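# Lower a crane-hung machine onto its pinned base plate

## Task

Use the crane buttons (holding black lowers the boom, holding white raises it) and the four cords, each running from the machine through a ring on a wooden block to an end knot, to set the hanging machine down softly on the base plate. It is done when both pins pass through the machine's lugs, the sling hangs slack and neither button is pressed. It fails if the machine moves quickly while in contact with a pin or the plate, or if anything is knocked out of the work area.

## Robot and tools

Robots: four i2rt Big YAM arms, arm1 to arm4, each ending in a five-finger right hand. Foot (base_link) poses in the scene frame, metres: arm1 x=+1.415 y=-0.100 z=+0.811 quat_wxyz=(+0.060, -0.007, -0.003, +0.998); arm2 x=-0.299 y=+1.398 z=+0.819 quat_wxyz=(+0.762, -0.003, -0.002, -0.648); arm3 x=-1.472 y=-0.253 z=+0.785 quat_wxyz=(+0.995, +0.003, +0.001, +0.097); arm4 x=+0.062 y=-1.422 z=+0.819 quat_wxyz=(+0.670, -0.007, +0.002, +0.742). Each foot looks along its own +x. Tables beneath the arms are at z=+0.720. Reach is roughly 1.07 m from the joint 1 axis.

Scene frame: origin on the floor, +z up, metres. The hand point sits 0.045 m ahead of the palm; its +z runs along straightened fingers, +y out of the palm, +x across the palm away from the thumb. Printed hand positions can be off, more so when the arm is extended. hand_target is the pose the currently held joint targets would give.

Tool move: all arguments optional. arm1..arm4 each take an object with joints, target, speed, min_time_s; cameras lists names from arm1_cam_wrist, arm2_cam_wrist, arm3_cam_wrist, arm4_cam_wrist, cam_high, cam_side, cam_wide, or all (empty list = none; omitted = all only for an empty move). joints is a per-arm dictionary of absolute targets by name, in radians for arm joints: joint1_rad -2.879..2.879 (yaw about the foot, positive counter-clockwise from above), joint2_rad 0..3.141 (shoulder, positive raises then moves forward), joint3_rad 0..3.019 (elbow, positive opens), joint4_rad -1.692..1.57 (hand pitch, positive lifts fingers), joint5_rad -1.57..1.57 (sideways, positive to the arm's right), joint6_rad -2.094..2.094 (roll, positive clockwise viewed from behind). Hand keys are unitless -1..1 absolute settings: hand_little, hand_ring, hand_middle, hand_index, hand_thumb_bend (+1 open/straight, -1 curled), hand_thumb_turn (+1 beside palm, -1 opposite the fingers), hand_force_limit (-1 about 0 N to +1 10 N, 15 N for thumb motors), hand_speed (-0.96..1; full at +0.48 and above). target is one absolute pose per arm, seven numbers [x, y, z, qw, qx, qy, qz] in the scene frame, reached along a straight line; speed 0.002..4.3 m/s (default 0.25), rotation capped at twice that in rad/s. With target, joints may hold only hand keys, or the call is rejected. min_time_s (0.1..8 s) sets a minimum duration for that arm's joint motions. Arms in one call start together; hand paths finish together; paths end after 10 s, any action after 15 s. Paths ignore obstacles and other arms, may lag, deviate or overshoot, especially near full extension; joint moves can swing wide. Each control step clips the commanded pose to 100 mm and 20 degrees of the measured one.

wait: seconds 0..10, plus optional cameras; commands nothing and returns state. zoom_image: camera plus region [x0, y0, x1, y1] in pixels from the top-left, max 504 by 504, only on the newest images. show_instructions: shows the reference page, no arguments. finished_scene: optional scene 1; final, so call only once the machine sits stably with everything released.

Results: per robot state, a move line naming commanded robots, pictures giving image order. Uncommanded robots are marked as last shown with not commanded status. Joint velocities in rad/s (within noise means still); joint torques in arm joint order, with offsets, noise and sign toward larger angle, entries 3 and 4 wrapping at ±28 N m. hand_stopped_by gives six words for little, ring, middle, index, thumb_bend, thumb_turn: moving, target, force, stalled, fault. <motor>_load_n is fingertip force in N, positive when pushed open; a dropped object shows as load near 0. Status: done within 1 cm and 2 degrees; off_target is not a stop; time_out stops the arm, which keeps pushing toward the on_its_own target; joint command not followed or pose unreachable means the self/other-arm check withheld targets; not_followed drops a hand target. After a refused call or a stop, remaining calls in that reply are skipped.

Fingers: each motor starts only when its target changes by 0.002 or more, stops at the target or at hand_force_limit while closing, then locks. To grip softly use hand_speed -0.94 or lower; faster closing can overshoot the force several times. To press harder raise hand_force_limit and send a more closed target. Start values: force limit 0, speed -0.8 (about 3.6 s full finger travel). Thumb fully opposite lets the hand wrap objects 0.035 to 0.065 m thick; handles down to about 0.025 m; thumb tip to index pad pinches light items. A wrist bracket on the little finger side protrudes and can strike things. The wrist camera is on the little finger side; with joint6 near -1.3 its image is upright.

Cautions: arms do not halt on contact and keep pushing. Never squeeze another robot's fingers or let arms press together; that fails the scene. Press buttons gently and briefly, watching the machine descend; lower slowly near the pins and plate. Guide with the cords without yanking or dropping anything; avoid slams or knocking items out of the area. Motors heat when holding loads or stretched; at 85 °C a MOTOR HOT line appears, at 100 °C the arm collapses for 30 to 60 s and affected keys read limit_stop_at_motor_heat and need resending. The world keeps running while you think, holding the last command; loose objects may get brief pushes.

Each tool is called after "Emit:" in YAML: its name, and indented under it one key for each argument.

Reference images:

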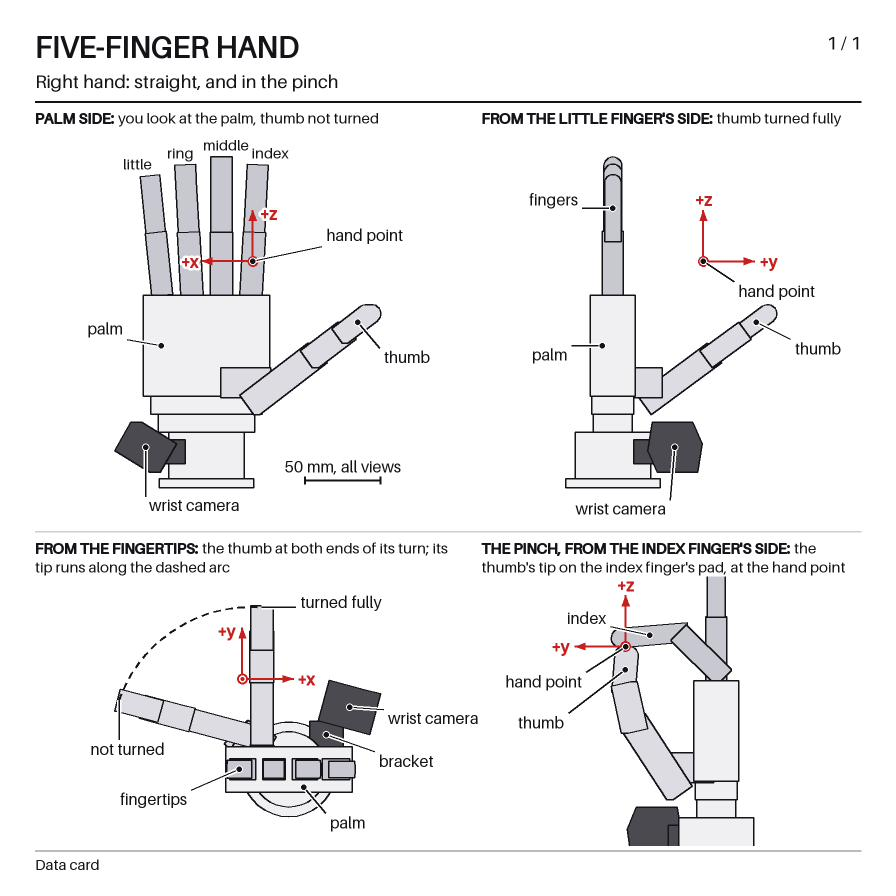

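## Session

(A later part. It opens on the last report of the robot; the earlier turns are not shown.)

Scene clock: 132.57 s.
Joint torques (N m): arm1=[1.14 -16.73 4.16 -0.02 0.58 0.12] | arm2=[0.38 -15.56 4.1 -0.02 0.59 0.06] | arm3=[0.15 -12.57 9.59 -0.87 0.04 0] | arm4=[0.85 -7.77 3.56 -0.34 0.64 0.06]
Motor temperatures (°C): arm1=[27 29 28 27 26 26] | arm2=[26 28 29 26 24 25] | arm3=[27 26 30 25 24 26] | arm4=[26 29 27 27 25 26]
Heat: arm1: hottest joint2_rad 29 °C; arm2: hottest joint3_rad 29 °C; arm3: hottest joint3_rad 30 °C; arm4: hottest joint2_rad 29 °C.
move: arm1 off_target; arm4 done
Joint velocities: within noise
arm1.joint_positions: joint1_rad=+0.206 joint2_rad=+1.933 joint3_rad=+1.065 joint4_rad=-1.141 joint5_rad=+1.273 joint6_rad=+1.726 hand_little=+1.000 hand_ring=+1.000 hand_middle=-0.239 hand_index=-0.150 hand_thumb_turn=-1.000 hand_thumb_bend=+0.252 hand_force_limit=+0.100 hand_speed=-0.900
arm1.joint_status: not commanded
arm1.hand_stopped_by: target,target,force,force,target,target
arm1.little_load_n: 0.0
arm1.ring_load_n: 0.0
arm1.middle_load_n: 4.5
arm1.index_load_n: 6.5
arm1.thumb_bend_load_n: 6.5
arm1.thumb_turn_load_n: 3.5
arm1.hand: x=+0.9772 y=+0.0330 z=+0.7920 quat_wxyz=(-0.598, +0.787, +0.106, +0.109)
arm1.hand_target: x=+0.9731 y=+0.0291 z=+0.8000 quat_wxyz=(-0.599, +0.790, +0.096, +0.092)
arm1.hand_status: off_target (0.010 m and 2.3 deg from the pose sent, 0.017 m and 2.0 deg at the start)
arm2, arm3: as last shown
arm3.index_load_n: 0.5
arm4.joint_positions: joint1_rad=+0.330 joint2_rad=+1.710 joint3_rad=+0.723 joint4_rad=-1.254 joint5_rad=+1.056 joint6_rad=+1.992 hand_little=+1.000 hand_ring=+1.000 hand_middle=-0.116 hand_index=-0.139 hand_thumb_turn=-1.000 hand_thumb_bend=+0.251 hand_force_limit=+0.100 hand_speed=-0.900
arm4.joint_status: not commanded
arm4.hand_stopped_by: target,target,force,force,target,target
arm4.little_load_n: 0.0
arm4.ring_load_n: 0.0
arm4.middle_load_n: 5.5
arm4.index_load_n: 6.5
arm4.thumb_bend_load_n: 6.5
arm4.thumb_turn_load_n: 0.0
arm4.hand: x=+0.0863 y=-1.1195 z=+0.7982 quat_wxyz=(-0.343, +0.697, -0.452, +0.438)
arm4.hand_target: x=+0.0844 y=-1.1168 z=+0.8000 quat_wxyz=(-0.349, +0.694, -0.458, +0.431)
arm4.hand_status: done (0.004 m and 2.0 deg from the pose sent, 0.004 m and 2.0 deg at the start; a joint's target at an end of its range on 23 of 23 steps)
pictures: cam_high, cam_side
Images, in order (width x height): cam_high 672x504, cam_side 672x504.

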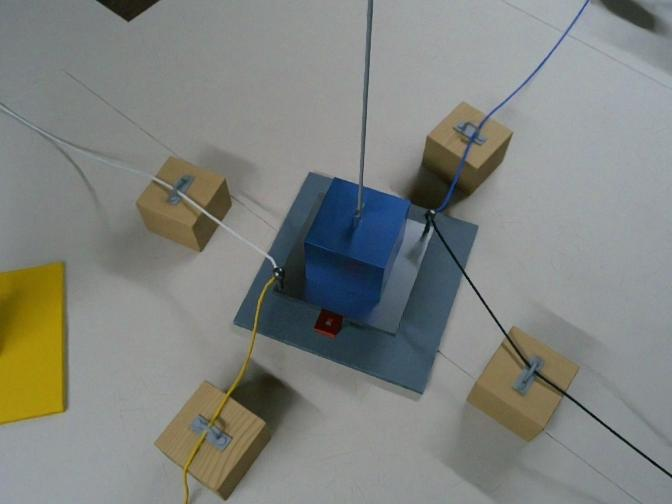

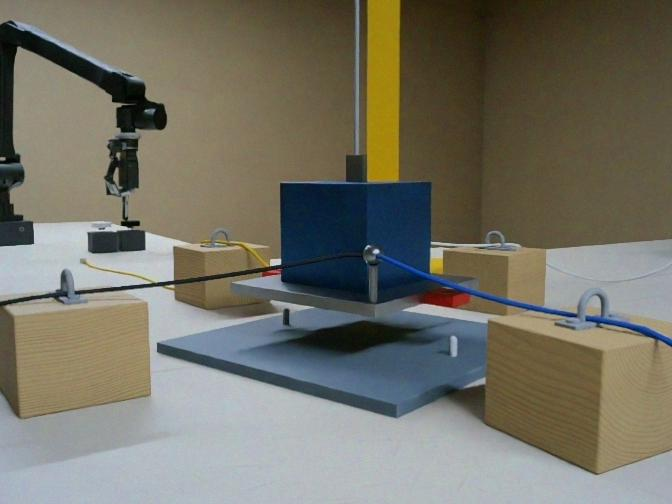

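Emit:
move:
  arm1: {"target": [0.993, 0.029, 0.80, 0.599, -0.790, -0.096, -0.092], "speed": 0.05}
  cameras: ["cam_side", "cam_high"]

Emit:
zoom_image:
  camera: "cam_high"
  region: [220, 150, 500, 410]

Emit:
zoom_image:
  camera: "cam_side"
  region: [150, 130, 520, 420]

Scene clock: 134.00 s.
Joint torques (N m): arm1=[1.32 -16.15 3.93 -0.05 0.59 0.13] | arm2=[0.38 -15.56 4.07 -0.02 0.59 0.05] | arm3=[0.21 -12.57 9.58 -0.85 0.04 0.01] | arm4=[0.73 -7.88 3.52 -0.29 0.64 0.05]
Motor temperatures (°C): arm1=[27 29 28 27 26 26] | arm2=[26 28 29 26 24 25] | arm3=[27 26 30 25 24 26] | arm4=[26 29 27 27 25 26]
Heat: arm1: hottest joint2_rad 29 °C; arm2: hottest joint3_rad 29 °C; arm3: hottest joint3_rad 30 °C; arm4: hottest joint2_rad 29 °C.
move: arm1 off_target
Joint velocities: within noise
arm1.joint_positions: joint1_rad=+0.210 joint2_rad=+1.898 joint3_rad=+1.005 joint4_rad=-1.127 joint5_rad=+1.271 joint6_rad=+1.740 hand_little=+1.000 hand_ring=+1.000 hand_middle=-0.239 hand_index=-0.150 hand_thumb_turn=-1.000 hand_thumb_bend=+0.252 hand_force_limit=+0.100 hand_speed=-0.900
arm1.joint_status: not commanded
arm1.hand_stopped_by: target,target,force,force,target,target
arm1.little_load_n: 0.0
arm1.ring_load_n: 0.0
arm1.middle_load_n: 4.5
arm1.index_load_n: 6.5
arm1.thumb_bend_load_n: 6.5
arm1.thumb_turn_load_n: 3.5
arm1.hand: x=+0.9968 y=+0.0330 z=+0.7930 quat_wxyz=(-0.598, +0.787, +0.105, +0.109)
arm1.hand_target: x=+0.9931 y=+0.0291 z=+0.8000 quat_wxyz=(-0.599, +0.790, +0.096, +0.092)
arm1.hand_status: off_target (0.009 m and 2.2 deg from the pose sent, 0.018 m and 2.3 deg at the start)
arm2, arm3, arm4: as last shown
arm3.index_load_n: 0.0
arm4.ring_load_n: -0.5
arm4.thumb_bend_load_n: 6.0
pictures: cam_high, cam_side
Images, in order (width x height): cam_high 672x504, cam_side 672x504.

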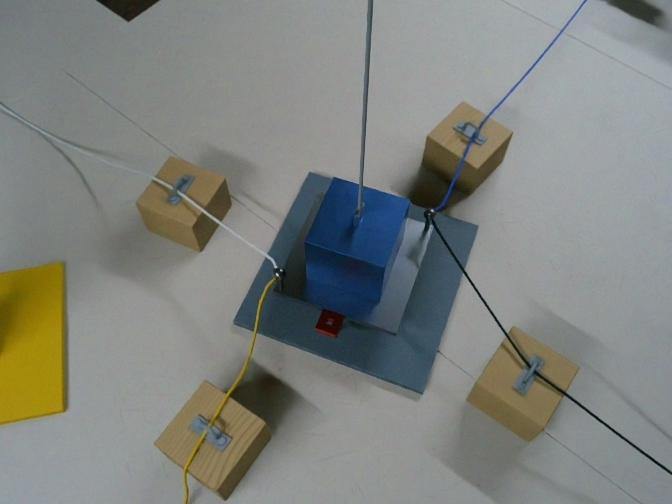

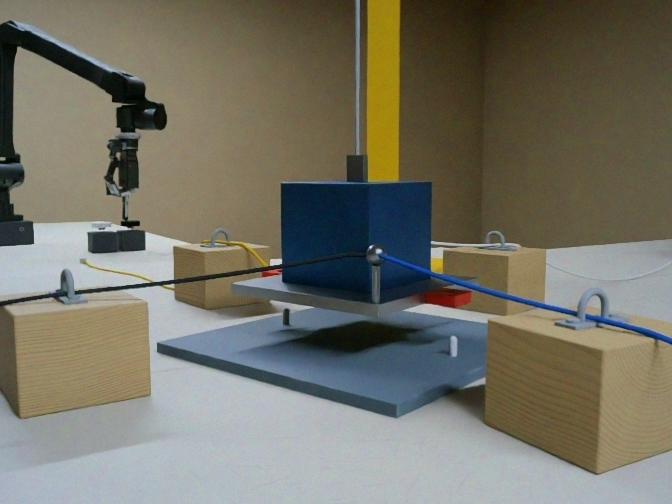

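Scaled by 1.800 from the camera's image (finer frame: 960x720).

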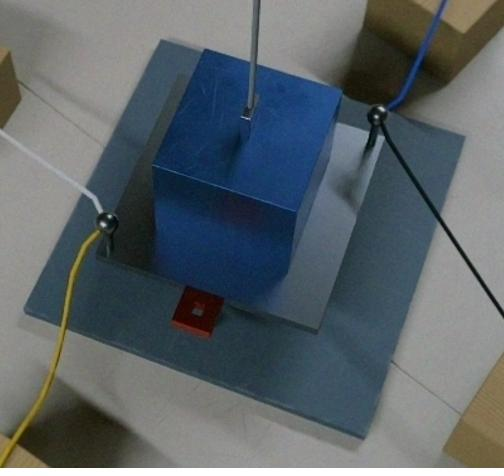

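Scaled by 1.362 from the camera's image (finer frame: 960x720).

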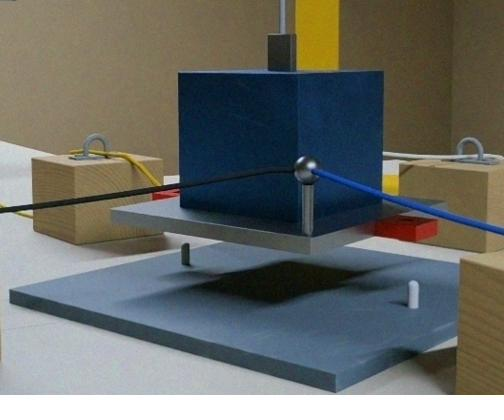

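Emit:
move:
  arm1: {"target": [1.008, 0.029, 0.80, 0.599, -0.790, -0.096, -0.092], "speed": 0.05}
  arm2: {"target": [-0.166, 1.016, 0.80, 0.384, -0.340, -0.735, 0.444], "speed": 0.05}
  cameras: ["cam_side", "cam_high"]

Emit:
zoom_image:
  camera: "cam_high"
  region: [220, 150, 500, 410]

Emit:
zoom_image:
  camera: "cam_side"
  region: [150, 130, 520, 420]

Scene clock: 136.13 s.
Joint torques (N m): arm1=[1.03 -15.27 3.74 -0.08 0.54 0.05] | arm2=[0.44 -15.27 4 -0.03 0.58 0.05] | arm3=[0.21 -12.57 9.59 -0.85 0.04 0.01] | arm4=[0.79 -7.77 3.54 -0.31 0.62 0.04]
Motor temperatures (°C): arm1=[27 29 28 27 26 26] | arm2=[26 28 29 26 24 25] | arm3=[27 26 30 25 24 26] | arm4=[26 29 27 27 25 26]
Heat: arm1: hottest joint2_rad 29 °C; arm2: hottest joint3_rad 29 °C; arm3: hottest joint3_rad 30 °C; arm4: hottest joint2_rad 29 °C.
move: arm1 done; arm2 off_target
Joint velocities: within noise
arm1.joint_positions: joint1_rad=+0.216 joint2_rad=+1.872 joint3_rad=+0.964 joint4_rad=-1.116 joint5_rad=+1.270 joint6_rad=+1.755 hand_little=+1.000 hand_ring=+1.000 hand_middle=-0.239 hand_index=-0.150 hand_thumb_turn=-1.000 hand_thumb_bend=+0.252 hand_force_limit=+0.100 hand_speed=-0.900
arm1.joint_status: not commanded
arm1.hand_stopped_by: target,target,force,force,target,target
arm1.little_load_n: 0.0
arm1.ring_load_n: 0.0
arm1.middle_load_n: 5.0
arm1.index_load_n: 6.5
arm1.thumb_bend_load_n: 6.0
arm1.thumb_turn_load_n: 4.0
arm1.hand: x=+1.0090 y=+0.0318 z=+0.7947 quat_wxyz=(-0.599, +0.787, +0.103, +0.104)
arm1.hand_target: x=+1.0080 y=+0.0290 z=+0.7999 quat_wxyz=(-0.599, +0.790, +0.096, +0.092)
arm1.hand_status: done (0.006 m and 1.6 deg from the pose sent, 0.014 m and 2.2 deg at the start)
arm2.joint_positions: joint1_rad=+0.567 joint2_rad=+1.955 joint3_rad=+1.032 joint4_rad=-1.380 joint5_rad=+1.126 joint6_rad=+2.018 hand_little=+1.000 hand_ring=+1.000 hand_middle=-0.194 hand_index=-0.083 hand_thumb_turn=-1.000 hand_thumb_bend=+0.252 hand_force_limit=+0.100 hand_speed=-0.900
arm2.joint_status: not commanded
arm2.hand_stopped_by: target,target,force,force,target,target
arm2.little_load_n: -0.5
arm2.ring_load_n: 0.0
arm2.middle_load_n: 5.5
arm2.index_load_n: 6.5
arm2.thumb_bend_load_n: 7.5
arm2.thumb_turn_load_n: 1.0
arm2.hand: x=-0.1730 y=+1.0188 z=+0.7922 quat_wxyz=(+0.394, -0.324, -0.744, +0.432)
arm2.hand_target: x=-0.1663 y=+1.0159 z=+0.7999 quat_wxyz=(+0.378, -0.335, -0.743, +0.439)
arm2.hand_status: off_target (0.011 m and 2.8 deg from the pose sent, 0.010 m and 2.8 deg at the start; a joint's target at an end of its range on 29 of 29 steps)
arm3, arm4: as last shown
arm4.joint_positions: joint1_rad=+0.330 joint2_rad=+1.710 joint3_rad=+0.723 joint4_rad=-1.254 joint5_rad=+1.056 joint6_rad=+1.993 hand_little=+1.000 hand_ring=+1.000 hand_middle=-0.116 hand_index=-0.139 hand_thumb_turn=-1.000 hand_thumb_bend=+0.251 hand_force_limit=+0.100 hand_speed=-0.900
arm4.ring_load_n: 0.0
arm4.thumb_bend_load_n: 6.5
arm4.hand: x=+0.0863 y=-1.1194 z=+0.7982 quat_wxyz=(-0.343, +0.697, -0.453, +0.438)
arm4.hand_target: x=+0.0844 y=-1.1167 z=+0.8000 quat_wxyz=(-0.349, +0.694, -0.458, +0.431)
pictures: cam_high, cam_side
Images, in order (width x height): cam_high 672x504, cam_side 672x504.

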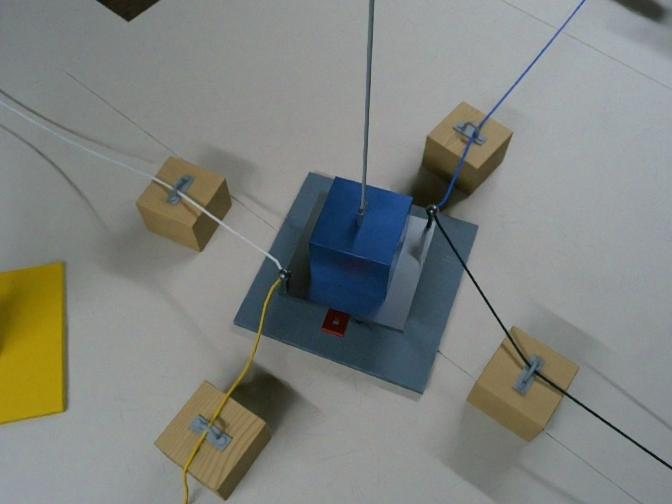

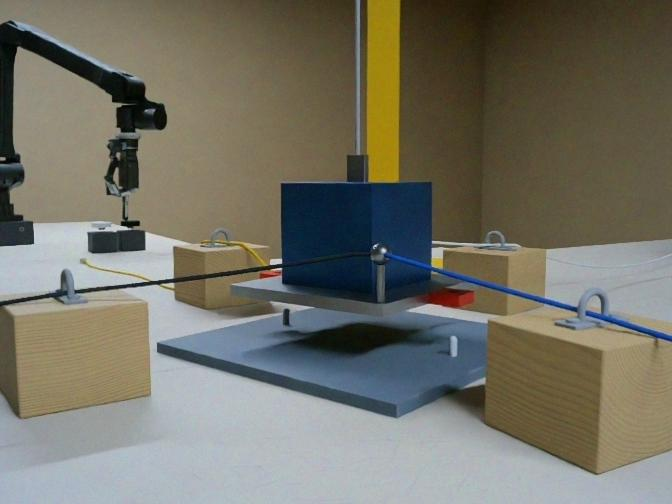

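Scaled by 1.800 from the camera's image (finer frame: 960x720).

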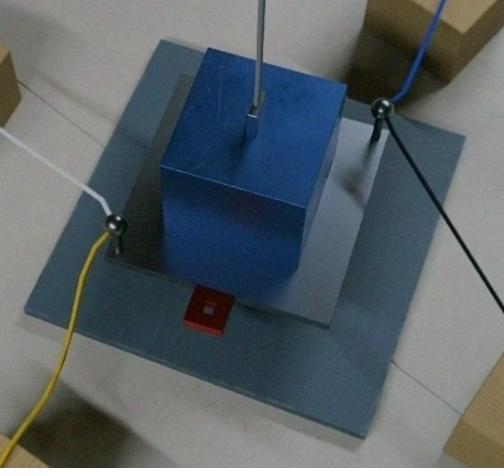

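Scaled by 1.362 from the camera's image (finer frame: 960x720).

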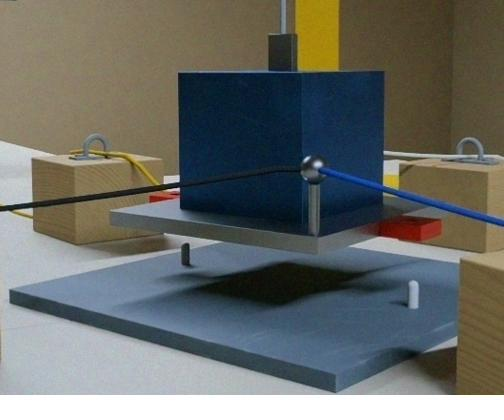

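Emit:
move:
  arm4: {"target": [0.084, -1.130, 0.80, 0.349, -0.694, 0.458, -0.431], "speed": 0.05}
  arm2: {"target": [-0.168, 1.024, 0.80, 0.384, -0.340, -0.735, 0.444], "speed": 0.05}
  cameras: ["cam_side", "cam_high"]

Emit:
zoom_image:
  camera: "cam_high"
  region: [220, 150, 500, 410]

Emit:
zoom_image:
  camera: "cam_side"
  region: [150, 130, 520, 420]

Scene clock: 138.27 s.
Joint torques (N m): arm1=[1.08 -15.15 3.66 -0.25 0.55 0.02] | arm2=[0.5 -14.97 3.93 -0.03 0.57 0.05] | arm3=[0.15 -12.57 9.59 -0.84 0.04 0] | arm4=[1.14 -8.12 2.73 -0.36 0.4 -0.02]
Motor temperatures (°C): arm1=[27 29 28 27 26 26] | arm2=[26 28 29 26 24 25] | arm3=[27 26 30 25 24 26] | arm4=[26 29 27 27 25 26]
Heat: arm1: hottest joint2_rad 29 °C; arm2: hottest joint3_rad 29 °C; arm3: hottest joint3_rad 30 °C; arm4: hottest joint2_rad 29 °C.
move: arm2 off_target; arm4 done
Joint velocities: within noise
arm1, arm3: as last shown
arm1.joint_positions: joint1_rad=+0.217 joint2_rad=+1.872 joint3_rad=+0.964 joint4_rad=-1.113 joint5_rad=+1.270 joint6_rad=+1.761 hand_little=+1.000 hand_ring=+1.000 hand_middle=-0.239 hand_index=-0.150 hand_thumb_turn=-1.000 hand_thumb_bend=+0.252 hand_force_limit=+0.100 hand_speed=-0.900
arm1.middle_load_n: 4.5
arm1.index_load_n: 7.0
arm1.hand: x=+1.0080 y=+0.0316 z=+0.7947 quat_wxyz=(-0.599, +0.788, +0.100, +0.101)
arm1.hand_target: x=+1.0079 y=+0.0290 z=+0.8000 quat_wxyz=(-0.599, +0.790, +0.096, +0.092)
arm2.joint_positions: joint1_rad=+0.575 joint2_rad=+1.938 joint3_rad=+1.008 joint4_rad=-1.371 joint5_rad=+1.119 joint6_rad=+2.019 hand_little=+1.000 hand_ring=+1.000 hand_middle=-0.194 hand_index=-0.083 hand_thumb_turn=-1.000 hand_thumb_bend=+0.252 hand_force_limit=+0.100 hand_speed=-0.900
arm2.joint_status: not commanded
arm2.hand_stopped_by: target,target,force,force,target,target
arm2.little_load_n: -0.5
arm2.ring_load_n: 0.0
arm2.middle_load_n: 5.5
arm2.index_load_n: 6.5
arm2.thumb_bend_load_n: 7.5
arm2.thumb_turn_load_n: 0.5
arm2.hand: x=-0.1747 y=+1.0264 z=+0.7928 quat_wxyz=(+0.391, -0.323, -0.746, +0.431)
arm2.hand_target: x=-0.1683 y=+1.0238 z=+0.8000 quat_wxyz=(+0.376, -0.334, -0.745, +0.438)
arm2.hand_status: off_target (0.010 m and 2.9 deg from the pose sent, 0.011 m and 2.8 deg at the start; a joint's target at an end of its range on 29 of 29 steps)
arm4.joint_positions: joint1_rad=+0.341 joint2_rad=+1.688 joint3_rad=+0.698 joint4_rad=-1.242 joint5_rad=+1.048 joint6_rad=+1.998 hand_little=+1.000 hand_ring=+1.000 hand_middle=-0.116 hand_index=-0.139 hand_thumb_turn=-1.000 hand_thumb_bend=+0.251 hand_force_limit=+0.100 hand_speed=-0.900
arm4.joint_status: not commanded
arm4.hand_stopped_by: target,target,force,force,target,target
arm4.little_load_n: 0.0
arm4.ring_load_n: -0.5
arm4.middle_load_n: 5.0
arm4.index_load_n: 7.0
arm4.thumb_bend_load_n: 6.5
arm4.thumb_turn_load_n: 0.0
arm4.hand: x=+0.0855 y=-1.1263 z=+0.7988 quat_wxyz=(-0.346, +0.698, -0.455, +0.431)
arm4.hand_target: x=+0.0844 y=-1.1298 z=+0.7999 quat_wxyz=(-0.347, +0.699, -0.456, +0.428)
arm4.hand_status: done (0.004 m and 0.7 deg from the pose sent, 0.011 m and 1.3 deg at the start; a joint's target at an end of its range on 29 of 29 steps)
pictures: cam_high, cam_side
Images, in order (width x height): cam_high 672x504, cam_side 672x504.

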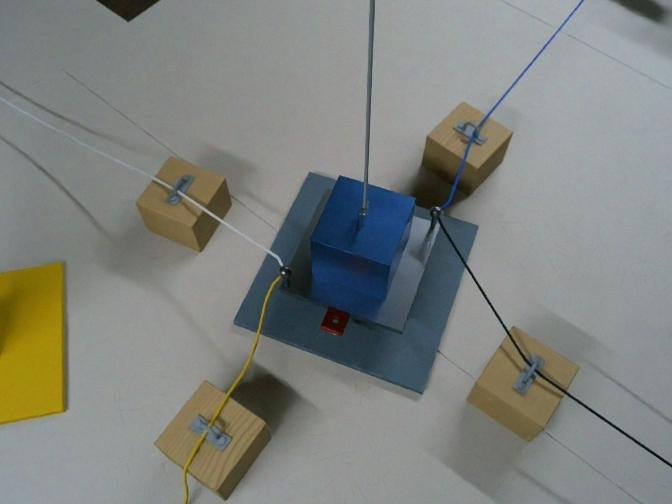

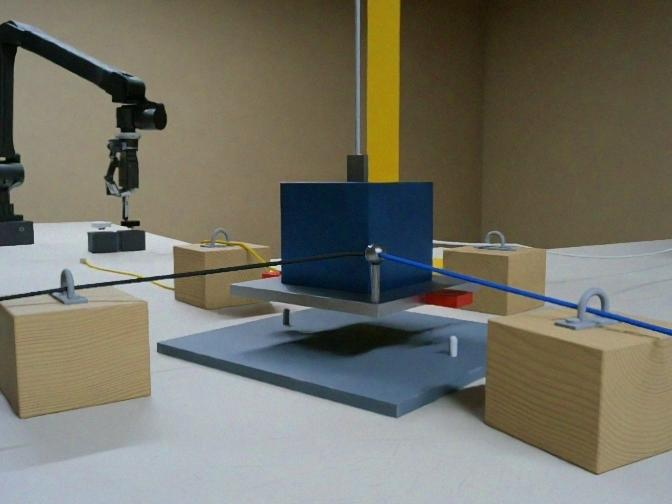

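Scaled by 1.800 from the camera's image (finer frame: 960x720).

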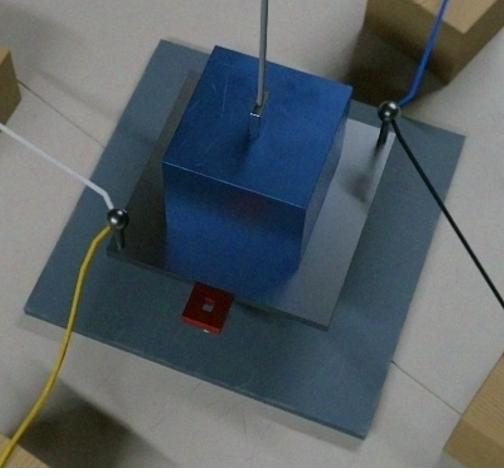

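Scaled by 1.362 from the camera's image (finer frame: 960x720).

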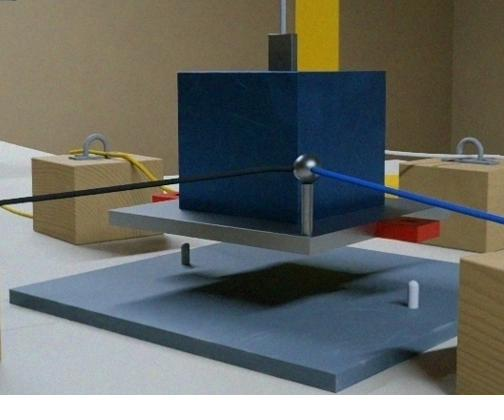

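Emit:
zoom_image:
  camera: "cam_side"
  region: [220, 250, 340, 340]

Emit:
zoom_image:
  camera: "cam_side"
  region: [390, 270, 510, 360]

Emit:
zoom_image:
  camera: "cam_high"
  region: [290, 280, 390, 355]

Scaled by 4.200 from the camera's image (finer frame: 960x720).

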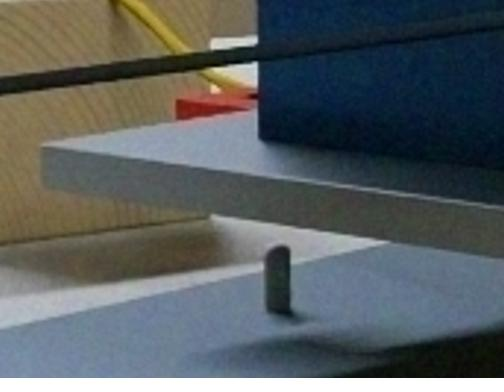

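Scaled by 4.200 from the camera's image (finer frame: 960x720).

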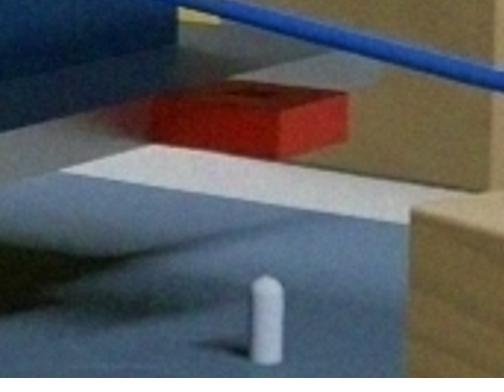

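Scaled by 5.040 from the camera's image (finer frame: 960x720).

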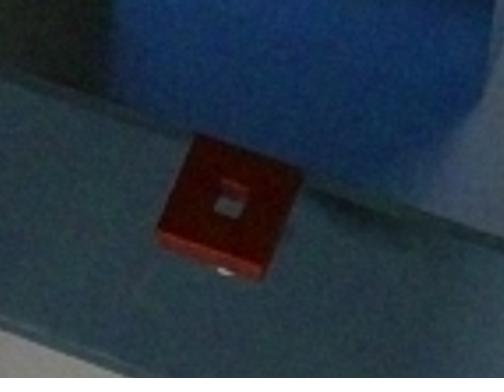

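Emit:
move:
  arm3: {"target": [-1.112, -0.036, 0.832, 0, 1, 0, 0], "speed": 0.1}
  cameras: []

Emit:
wait:
  seconds: 1.0
  cameras: []

Emit:
move:
  arm3: {"target": [-1.113, -0.036, 0.875, 0, 1, 0, 0], "speed": 0.3}
  cameras: ["cam_side", "cam_high"]

Emit:
zoom_image:
  camera: "cam_high"
  region: [220, 150, 500, 410]

Emit:
zoom_image:
  camera: "cam_side"
  region: [220, 250, 340, 340]

Emit:
zoom_image:
  camera: "cam_side"
  region: [390, 270, 510, 360]

Emit:
zoom_image:
  camera: "cam_high"
  region: [290, 280, 390, 355]

Scene clock: 141.43 s.
Joint torques (N m): arm1=[0.91 -15.44 3.7 -0.24 0.57 0] | arm2=[0.44 -14.97 3.93 -0.05 0.57 0.05] | arm3=[0.03 -9.82 5.76 1.78 0.16 0.01] | arm4=[1.2 -7.88 2.73 -0.4 0.4 -0.03]
Motor temperatures (°C): arm1=[27 29 28 27 26 26] | arm2=[26 28 29 26 24 25] | arm3=[27 26 30 25 24 26] | arm4=[26 29 27 27 25 26]
Heat: arm1: hottest joint2_rad 29 °C; arm2: hottest joint3_rad 29 °C; arm3: hottest joint3_rad 30 °C; arm4: hottest joint2_rad 29 °C.
move: arm3 off_target
Joint velocities: within noise
arm1, arm2, arm4: as last shown
arm1.joint_positions: joint1_rad=+0.217 joint2_rad=+1.871 joint3_rad=+0.964 joint4_rad=-1.113 joint5_rad=+1.270 joint6_rad=+1.763 hand_little=+1.000 hand_ring=+1.000 hand_middle=-0.239 hand_index=-0.150 hand_thumb_turn=-1.000 hand_thumb_bend=+0.252 hand_force_limit=+0.100 hand_speed=-0.900
arm1.hand: x=+1.0078 y=+0.0315 z=+0.7949 quat_wxyz=(-0.599, +0.788, +0.099, +0.100)
arm1.hand_target: x=+1.0080 y=+0.0291 z=+0.7999 quat_wxyz=(-0.599, +0.790, +0.096, +0.092)
arm2.little_load_n: 0.0
arm2.thumb_bend_load_n: 8.0
arm3.joint_positions: joint1_rad=+0.435 joint2_rad=+1.668 joint3_rad=+1.242 joint4_rad=-1.138 joint5_rad=+0.000 joint6_rad=-0.947 hand_little=-1.000 hand_ring=-1.000 hand_middle=-1.000 hand_index=+1.000 hand_thumb_turn=+1.000 hand_thumb_bend=+0.000 hand_force_limit=+0.000 hand_speed=+0.000
arm3.joint_status: not commanded
arm3.hand_stopped_by: target,target,target,target,target,target
arm3.little_load_n: 0.0
arm3.ring_load_n: 0.5
arm3.middle_load_n: 0.5
arm3.index_load_n: -5.0
arm3.thumb_bend_load_n: 0.0
arm3.thumb_turn_load_n: 0.0
arm3.hand: x=-1.1173 y=-0.0344 z=+0.8602 quat_wxyz=(-0.005, +1.000, +0.002, +0.002)
arm3.hand_target: x=-1.1133 y=-0.0368 z=+0.8333 quat_wxyz=(+0.000, +1.000, +0.000, +0.000)
arm3.hand_status: off_target (0.029 m and 0.6 deg from the pose sent, 0.038 m and 0.8 deg at the start)
arm4.index_load_n: 7.5

Scene clock: 142.43 s.
Joint torques (N m): arm1=[1.14 -15.21 3.69 -0.16 0.55 -0.02] | arm2=[0.44 -14.97 3.93 -0.03 0.57 0.05] | arm3=[0.15 -9.76 5.76 1.8 0.17 0.01] | arm4=[1.26 -8 2.7 -0.36 0.4 -0.02]
Motor temperatures (°C): arm1=[27 29 28 27 26 26] | arm2=[26 28 29 26 24 25] | arm3=[27 26 30 25 24 26] | arm4=[26 29 27 27 25 26]
Heat: arm1: hottest joint2_rad 29 °C; arm2: hottest joint3_rad 29 °C; arm3: hottest joint3_rad 30 °C; arm4: hottest joint2_rad 29 °C.
Joint velocities: within noise
arm1.joint_positions: joint1_rad=+0.217 joint2_rad=+1.871 joint3_rad=+0.964 joint4_rad=-1.113 joint5_rad=+1.270 joint6_rad=+1.763 hand_little=+1.000 hand_ring=+1.000 hand_middle=-0.239 hand_index=-0.150 hand_thumb_turn=-1.000 hand_thumb_bend=+0.252 hand_force_limit=+0.100 hand_speed=-0.900
arm1.joint_status: not commanded
arm1.hand_stopped_by: target,target,force,force,target,target
arm1.little_load_n: 0.0
arm1.ring_load_n: 0.0
arm1.middle_load_n: 4.5
arm1.index_load_n: 7.0
arm1.thumb_bend_load_n: 6.0
arm1.thumb_turn_load_n: 4.0
arm1.hand: x=+1.0078 y=+0.0315 z=+0.7949 quat_wxyz=(-0.599, +0.788, +0.099, +0.100)
arm1.hand_target: x=+1.0080 y=+0.0291 z=+0.7999 quat_wxyz=(-0.599, +0.790, +0.096, +0.092)
arm1.hand_status: not commanded
arm2.joint_positions: joint1_rad=+0.575 joint2_rad=+1.938 joint3_rad=+1.008 joint4_rad=-1.371 joint5_rad=+1.119 joint6_rad=+2.019 hand_little=+1.000 hand_ring=+1.000 hand_middle=-0.194 hand_index=-0.083 hand_thumb_turn=-1.000 hand_thumb_bend=+0.252 hand_force_limit=+0.100 hand_speed=-0.900
arm2.joint_status: not commanded
arm2.hand_stopped_by: target,target,force,force,target,target
arm2.little_load_n: 0.0
arm2.ring_load_n: -0.5
arm2.middle_load_n: 5.5
arm2.index_load_n: 6.5
arm2.thumb_bend_load_n: 8.0
arm2.thumb_turn_load_n: 0.5
arm2.hand: x=-0.1747 y=+1.0264 z=+0.7928 quat_wxyz=(+0.391, -0.323, -0.746, +0.431)
arm2.hand_target: x=-0.1683 y=+1.0237 z=+0.8000 quat_wxyz=(+0.376, -0.334, -0.745, +0.438)
arm2.hand_status: not commanded
arm3.joint_positions: joint1_rad=+0.435 joint2_rad=+1.668 joint3_rad=+1.242 joint4_rad=-1.138 joint5_rad=+0.000 joint6_rad=-0.947 hand_little=-1.000 hand_ring=-1.000 hand_middle=-1.000 hand_index=+1.000 hand_thumb_turn=+1.000 hand_thumb_bend=+0.000 hand_force_limit=+0.000 hand_speed=+0.000
arm3.joint_status: not commanded
arm3.hand_stopped_by: target,target,target,target,target,target
arm3.little_load_n: 0.0
arm3.ring_load_n: 0.0
arm3.middle_load_n: 0.0
arm3.index_load_n: -5.0
arm3.thumb_bend_load_n: 0.0
arm3.thumb_turn_load_n: 0.0
arm3.hand: x=-1.1173 y=-0.0344 z=+0.8602 quat_wxyz=(-0.005, +1.000, +0.002, +0.002)
arm3.hand_target: x=-1.1133 y=-0.0368 z=+0.8333 quat_wxyz=(+0.000, +1.000, +0.000, +0.000)
arm3.hand_status: off_target (0.029 m and 0.6 deg from the pose sent, 0.038 m and 0.8 deg at the start)
arm4.joint_positions: joint1_rad=+0.341 joint2_rad=+1.688 joint3_rad=+0.698 joint4_rad=-1.242 joint5_rad=+1.048 joint6_rad=+1.998 hand_little=+1.000 hand_ring=+1.000 hand_middle=-0.116 hand_index=-0.139 hand_thumb_turn=-1.000 hand_thumb_bend=+0.251 hand_force_limit=+0.100 hand_speed=-0.900
arm4.joint_status: not commanded
arm4.hand_stopped_by: target,target,force,force,target,target
arm4.little_load_n: 0.0
arm4.ring_load_n: 0.0
arm4.middle_load_n: 5.0
arm4.index_load_n: 7.5
arm4.thumb_bend_load_n: 6.5
arm4.thumb_turn_load_n: 0.0
arm4.hand: x=+0.0855 y=-1.1263 z=+0.7988 quat_wxyz=(-0.346, +0.698, -0.455, +0.431)
arm4.hand_target: x=+0.0844 y=-1.1298 z=+0.7999 quat_wxyz=(-0.347, +0.699, -0.456, +0.428)
arm4.hand_status: not commanded
wait: 1.00 s; at rest by 0.27 s

Scene clock: 143.40 s.
Joint torques (N m): arm1=[1.08 -15.15 3.71 -0.17 0.54 -0.03] | arm2=[0.44 -14.97 3.93 -0.03 0.57 0.05] | arm3=[0.21 -12.51 9.73 -0.87 0.02 0.02] | arm4=[1.2 -8.12 2.71 -0.42 0.41 -0.02]
Motor temperatures (°C): arm1=[27 29 28 27 26 26] | arm2=[26 28 29 26 24 25] | arm3=[27 26 30 25 24 26] | arm4=[26 29 26 27 25 26]
Heat: arm1: hottest joint2_rad 29 °C; arm2: hottest joint3_rad 29 °C; arm3: hottest joint3_rad 30 °C; arm4: hottest joint2_rad 29 °C.
move: arm3 off_target
Joint velocities: within noise
arm1, arm2, arm4: as last shown
arm2.ring_load_n: 0.0
arm3.joint_positions: joint1_rad=+0.434 joint2_rad=+1.657 joint3_rad=+1.245 joint4_rad=-1.174 joint5_rad=+0.004 joint6_rad=-0.947 hand_little=-1.000 hand_ring=-1.000 hand_middle=-1.000 hand_index=+1.000 hand_thumb_turn=+1.000 hand_thumb_bend=+0.000 hand_force_limit=+0.000 hand_speed=+0.000
arm3.joint_status: not commanded
arm3.hand_stopped_by: target,target,target,target,target,target
arm3.little_load_n: 0.0
arm3.ring_load_n: 0.0
arm3.middle_load_n: 0.0
arm3.index_load_n: 0.0
arm3.thumb_bend_load_n: 0.0
arm3.thumb_turn_load_n: 0.0
arm3.hand: x=-1.1229 y=-0.0399 z=+0.8677 quat_wxyz=(+0.003, +1.000, +0.002, -0.006)
arm3.hand_target: x=-1.1131 y=-0.0362 z=+0.8750 quat_wxyz=(+0.000, +1.000, +0.000, +0.000)
arm3.hand_status: off_target (0.013 m and 0.8 deg from the pose sent, 0.016 m and 0.6 deg at the start)
arm4.index_load_n: 7.0
arm4.thumb_turn_load_n: -0.5
pictures: cam_high, cam_side
Images, in order (width x height): cam_high 672x504, cam_side 672x504.

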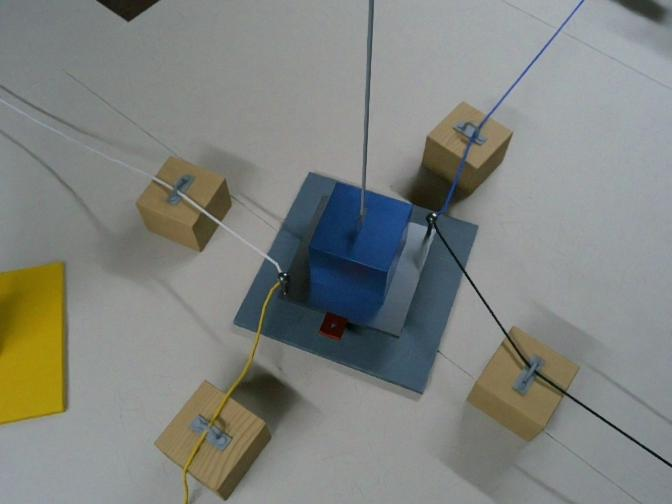

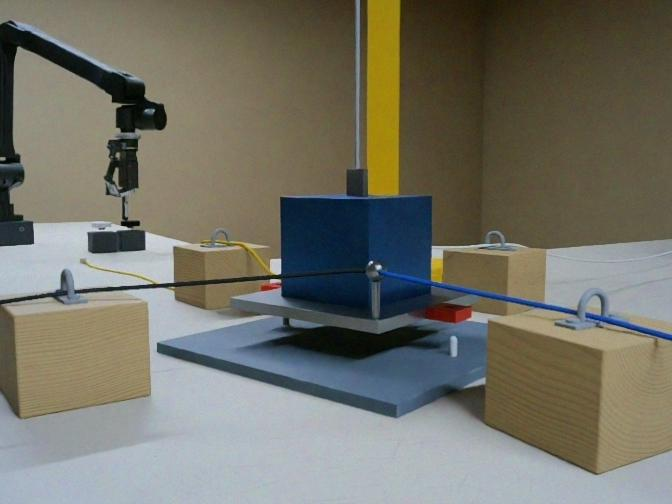

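Scaled by 1.800 from the camera's image (finer frame: 960x720).

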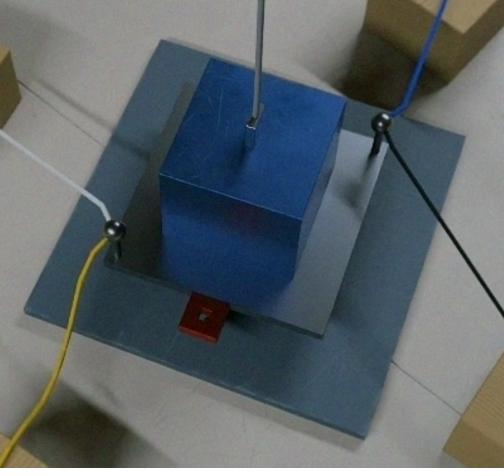

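Scaled by 4.200 from the camera's image (finer frame: 960x720).

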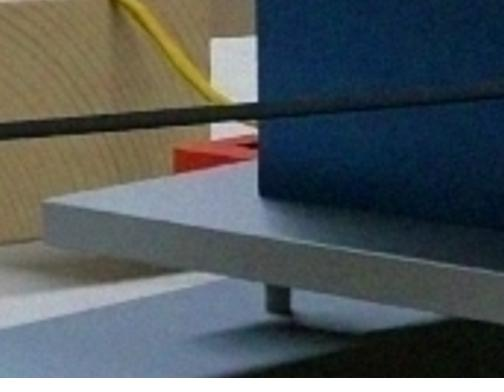

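Scaled by 4.200 from the camera's image (finer frame: 960x720).

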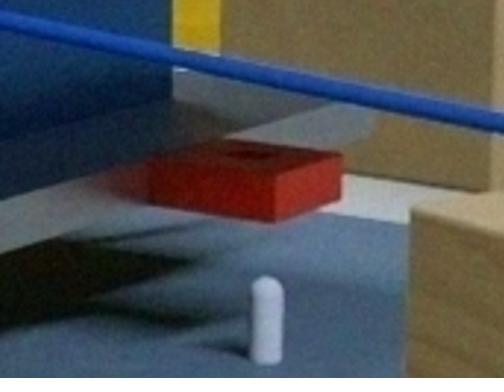

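Scaled by 5.040 from the camera's image (finer frame: 960x720).

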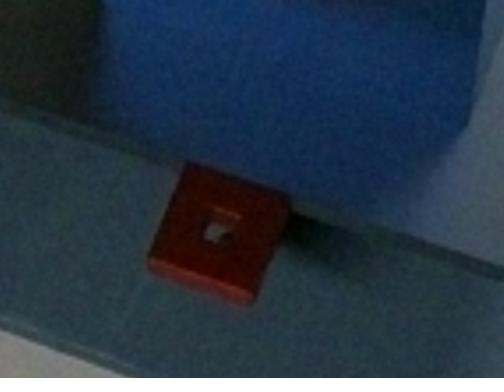

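Emit:
zoom_image:
  camera: "cam_high"
  region: [315, 310, 355, 345]

Emit:
zoom_image:
  camera: "cam_side"
  region: [255, 275, 305, 330]

Scaled by 12.600 from the camera's image (finer frame: 960x720).

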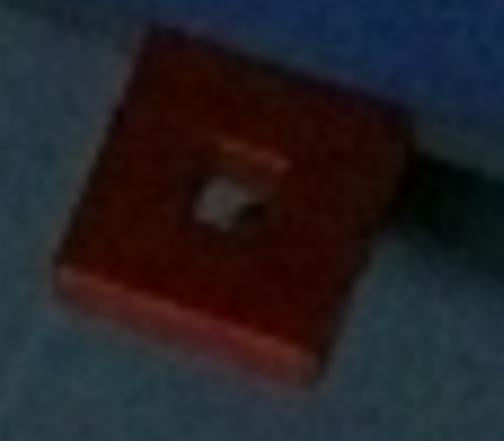

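Scaled by 9.164 from the camera's image (finer frame: 960x720).

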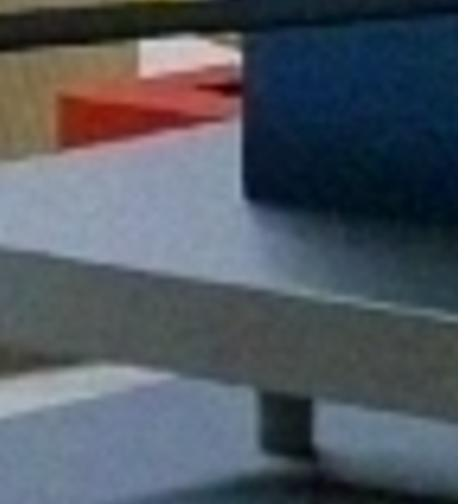

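Emit:
move:
  arm1: {"target": [1.015, 0.029, 0.80, 0.599, -0.790, -0.096, -0.092], "speed": 0.05}
  arm2: {"target": [-0.170, 1.032, 0.80, 0.376, -0.334, -0.745, 0.438], "speed": 0.05}
  cameras: ["cam_side", "cam_high"]

Emit:
zoom_image:
  camera: "cam_high"
  region: [220, 150, 500, 410]

Emit:
zoom_image:
  camera: "cam_side"
  region: [220, 250, 340, 340]

Emit:
zoom_image:
  camera: "cam_side"
  region: [390, 270, 510, 360]

Emit:
zoom_image:
  camera: "cam_high"
  region: [315, 305, 355, 345]

Scene clock: 148.83 s.
Joint torques (N m): arm1=[1.14 -14.97 3.22 -0.24 0.54 -0.04] | arm2=[0.44 -14.51 3.85 -0.05 0.55 0.03] | arm3=[0.26 -12.51 9.73 -0.88 0.02 0.02] | arm4=[1.2 -8 2.71 -0.4 0.38 -0.03]
Motor temperatures (°C): arm1=[27 29 28 27 26 26] | arm2=[26 28 29 26 24 25] | arm3=[27 26 31 25 24 26] | arm4=[26 29 26 27 25 26]
Heat: arm1: hottest joint2_rad 29 °C; arm2: hottest joint3_rad 29 °C; arm3: hottest joint3_rad 31 °C; arm4: hottest joint2_rad 29 °C.
move: arm1 done; arm2 off_target
Joint velocities: within noise
arm1.joint_positions: joint1_rad=+0.219 joint2_rad=+1.859 joint3_rad=+0.948 joint4_rad=-1.108 joint5_rad=+1.270 joint6_rad=+1.769 hand_little=+1.000 hand_ring=+1.000 hand_middle=-0.239 hand_index=-0.150 hand_thumb_turn=-1.000 hand_thumb_bend=+0.252 hand_force_limit=+0.100 hand_speed=-0.900
arm1.joint_status: not commanded
arm1.hand_stopped_by: target,target,force,force,target,target
arm1.little_load_n: 0.0
arm1.ring_load_n: 0.0
arm1.middle_load_n: 4.5
arm1.index_load_n: 7.0
arm1.thumb_bend_load_n: 5.5
arm1.thumb_turn_load_n: 4.5
arm1.hand: x=+1.0117 y=+0.0311 z=+0.7964 quat_wxyz=(-0.600, +0.788, +0.097, +0.096)
arm1.hand_target: x=+1.0149 y=+0.0291 z=+0.7999 quat_wxyz=(-0.599, +0.790, +0.096, +0.092)
arm1.hand_status: done (0.005 m and 0.5 deg from the pose sent, 0.009 m and 1.0 deg at the start)
arm2.joint_positions: joint1_rad=+0.584 joint2_rad=+1.921 joint3_rad=+0.985 joint4_rad=-1.362 joint5_rad=+1.111 joint6_rad=+2.021 hand_little=+1.000 hand_ring=+1.000 hand_middle=-0.194 hand_index=-0.083 hand_thumb_turn=-1.000 hand_thumb_bend=+0.252 hand_force_limit=+0.100 hand_speed=-0.900
arm2.joint_status: not commanded
arm2.hand_stopped_by: target,target,force,force,target,target
arm2.little_load_n: 0.0
arm2.ring_load_n: 0.0
arm2.middle_load_n: 5.5
arm2.index_load_n: 6.5
arm2.thumb_bend_load_n: 8.0
arm2.thumb_turn_load_n: 0.5
arm2.hand: x=-0.1762 y=+1.0340 z=+0.7935 quat_wxyz=(+0.389, -0.323, -0.748, +0.430)
arm2.hand_target: x=-0.1702 y=+1.0319 z=+0.7999 quat_wxyz=(+0.374, -0.332, -0.748, +0.437)
arm2.hand_status: off_target (0.009 m and 2.2 deg from the pose sent, 0.010 m and 2.3 deg at the start; a joint's target at an end of its range on 29 of 29 steps)
arm3, arm4: as last shown
arm3.ring_load_n: 0.5
arm4.index_load_n: 7.5
arm4.thumb_turn_load_n: 0.0
pictures: cam_high, cam_side
Images, in order (width x height): cam_high 672x504, cam_side 672x504.

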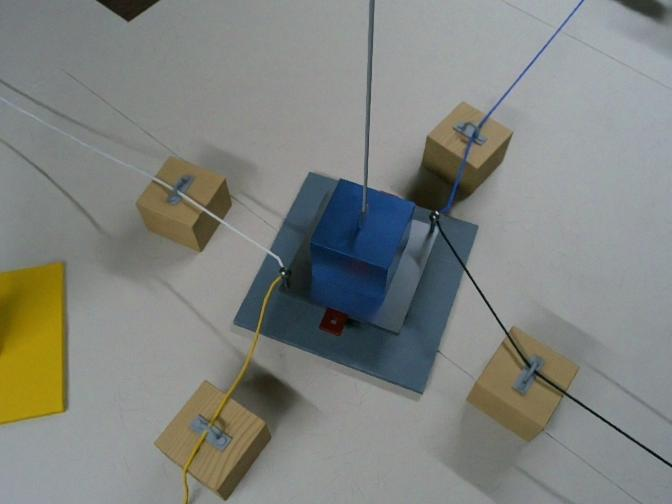

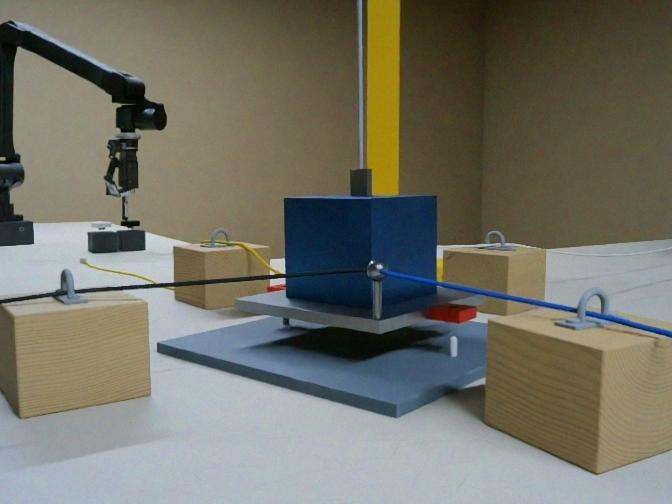

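Scaled by 1.800 from the camera's image (finer frame: 960x720).

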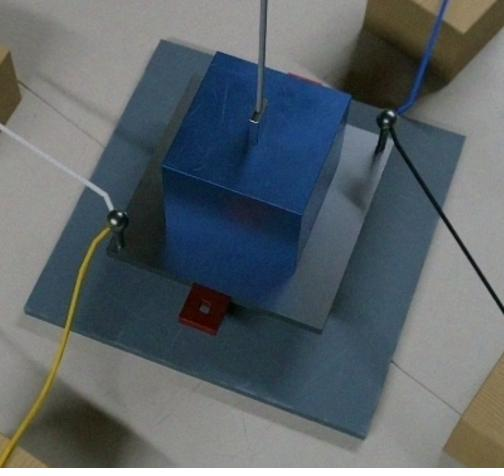

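Scaled by 4.200 from the camera's image (finer frame: 960x720).

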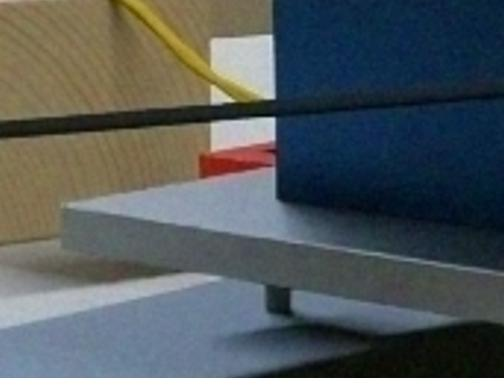

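Scaled by 4.200 from the camera's image (finer frame: 960x720).

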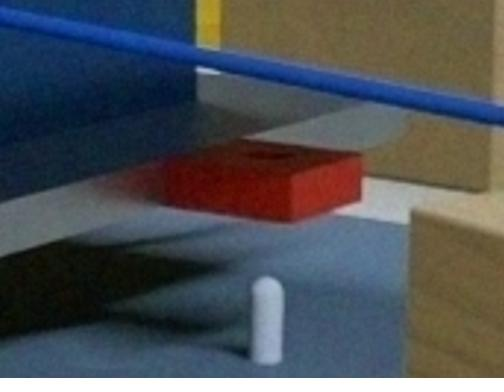

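Scaled by 12.600 from the camera's image (finer frame: 960x720).

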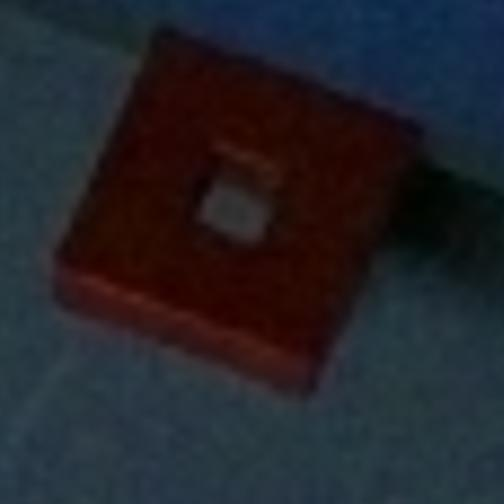

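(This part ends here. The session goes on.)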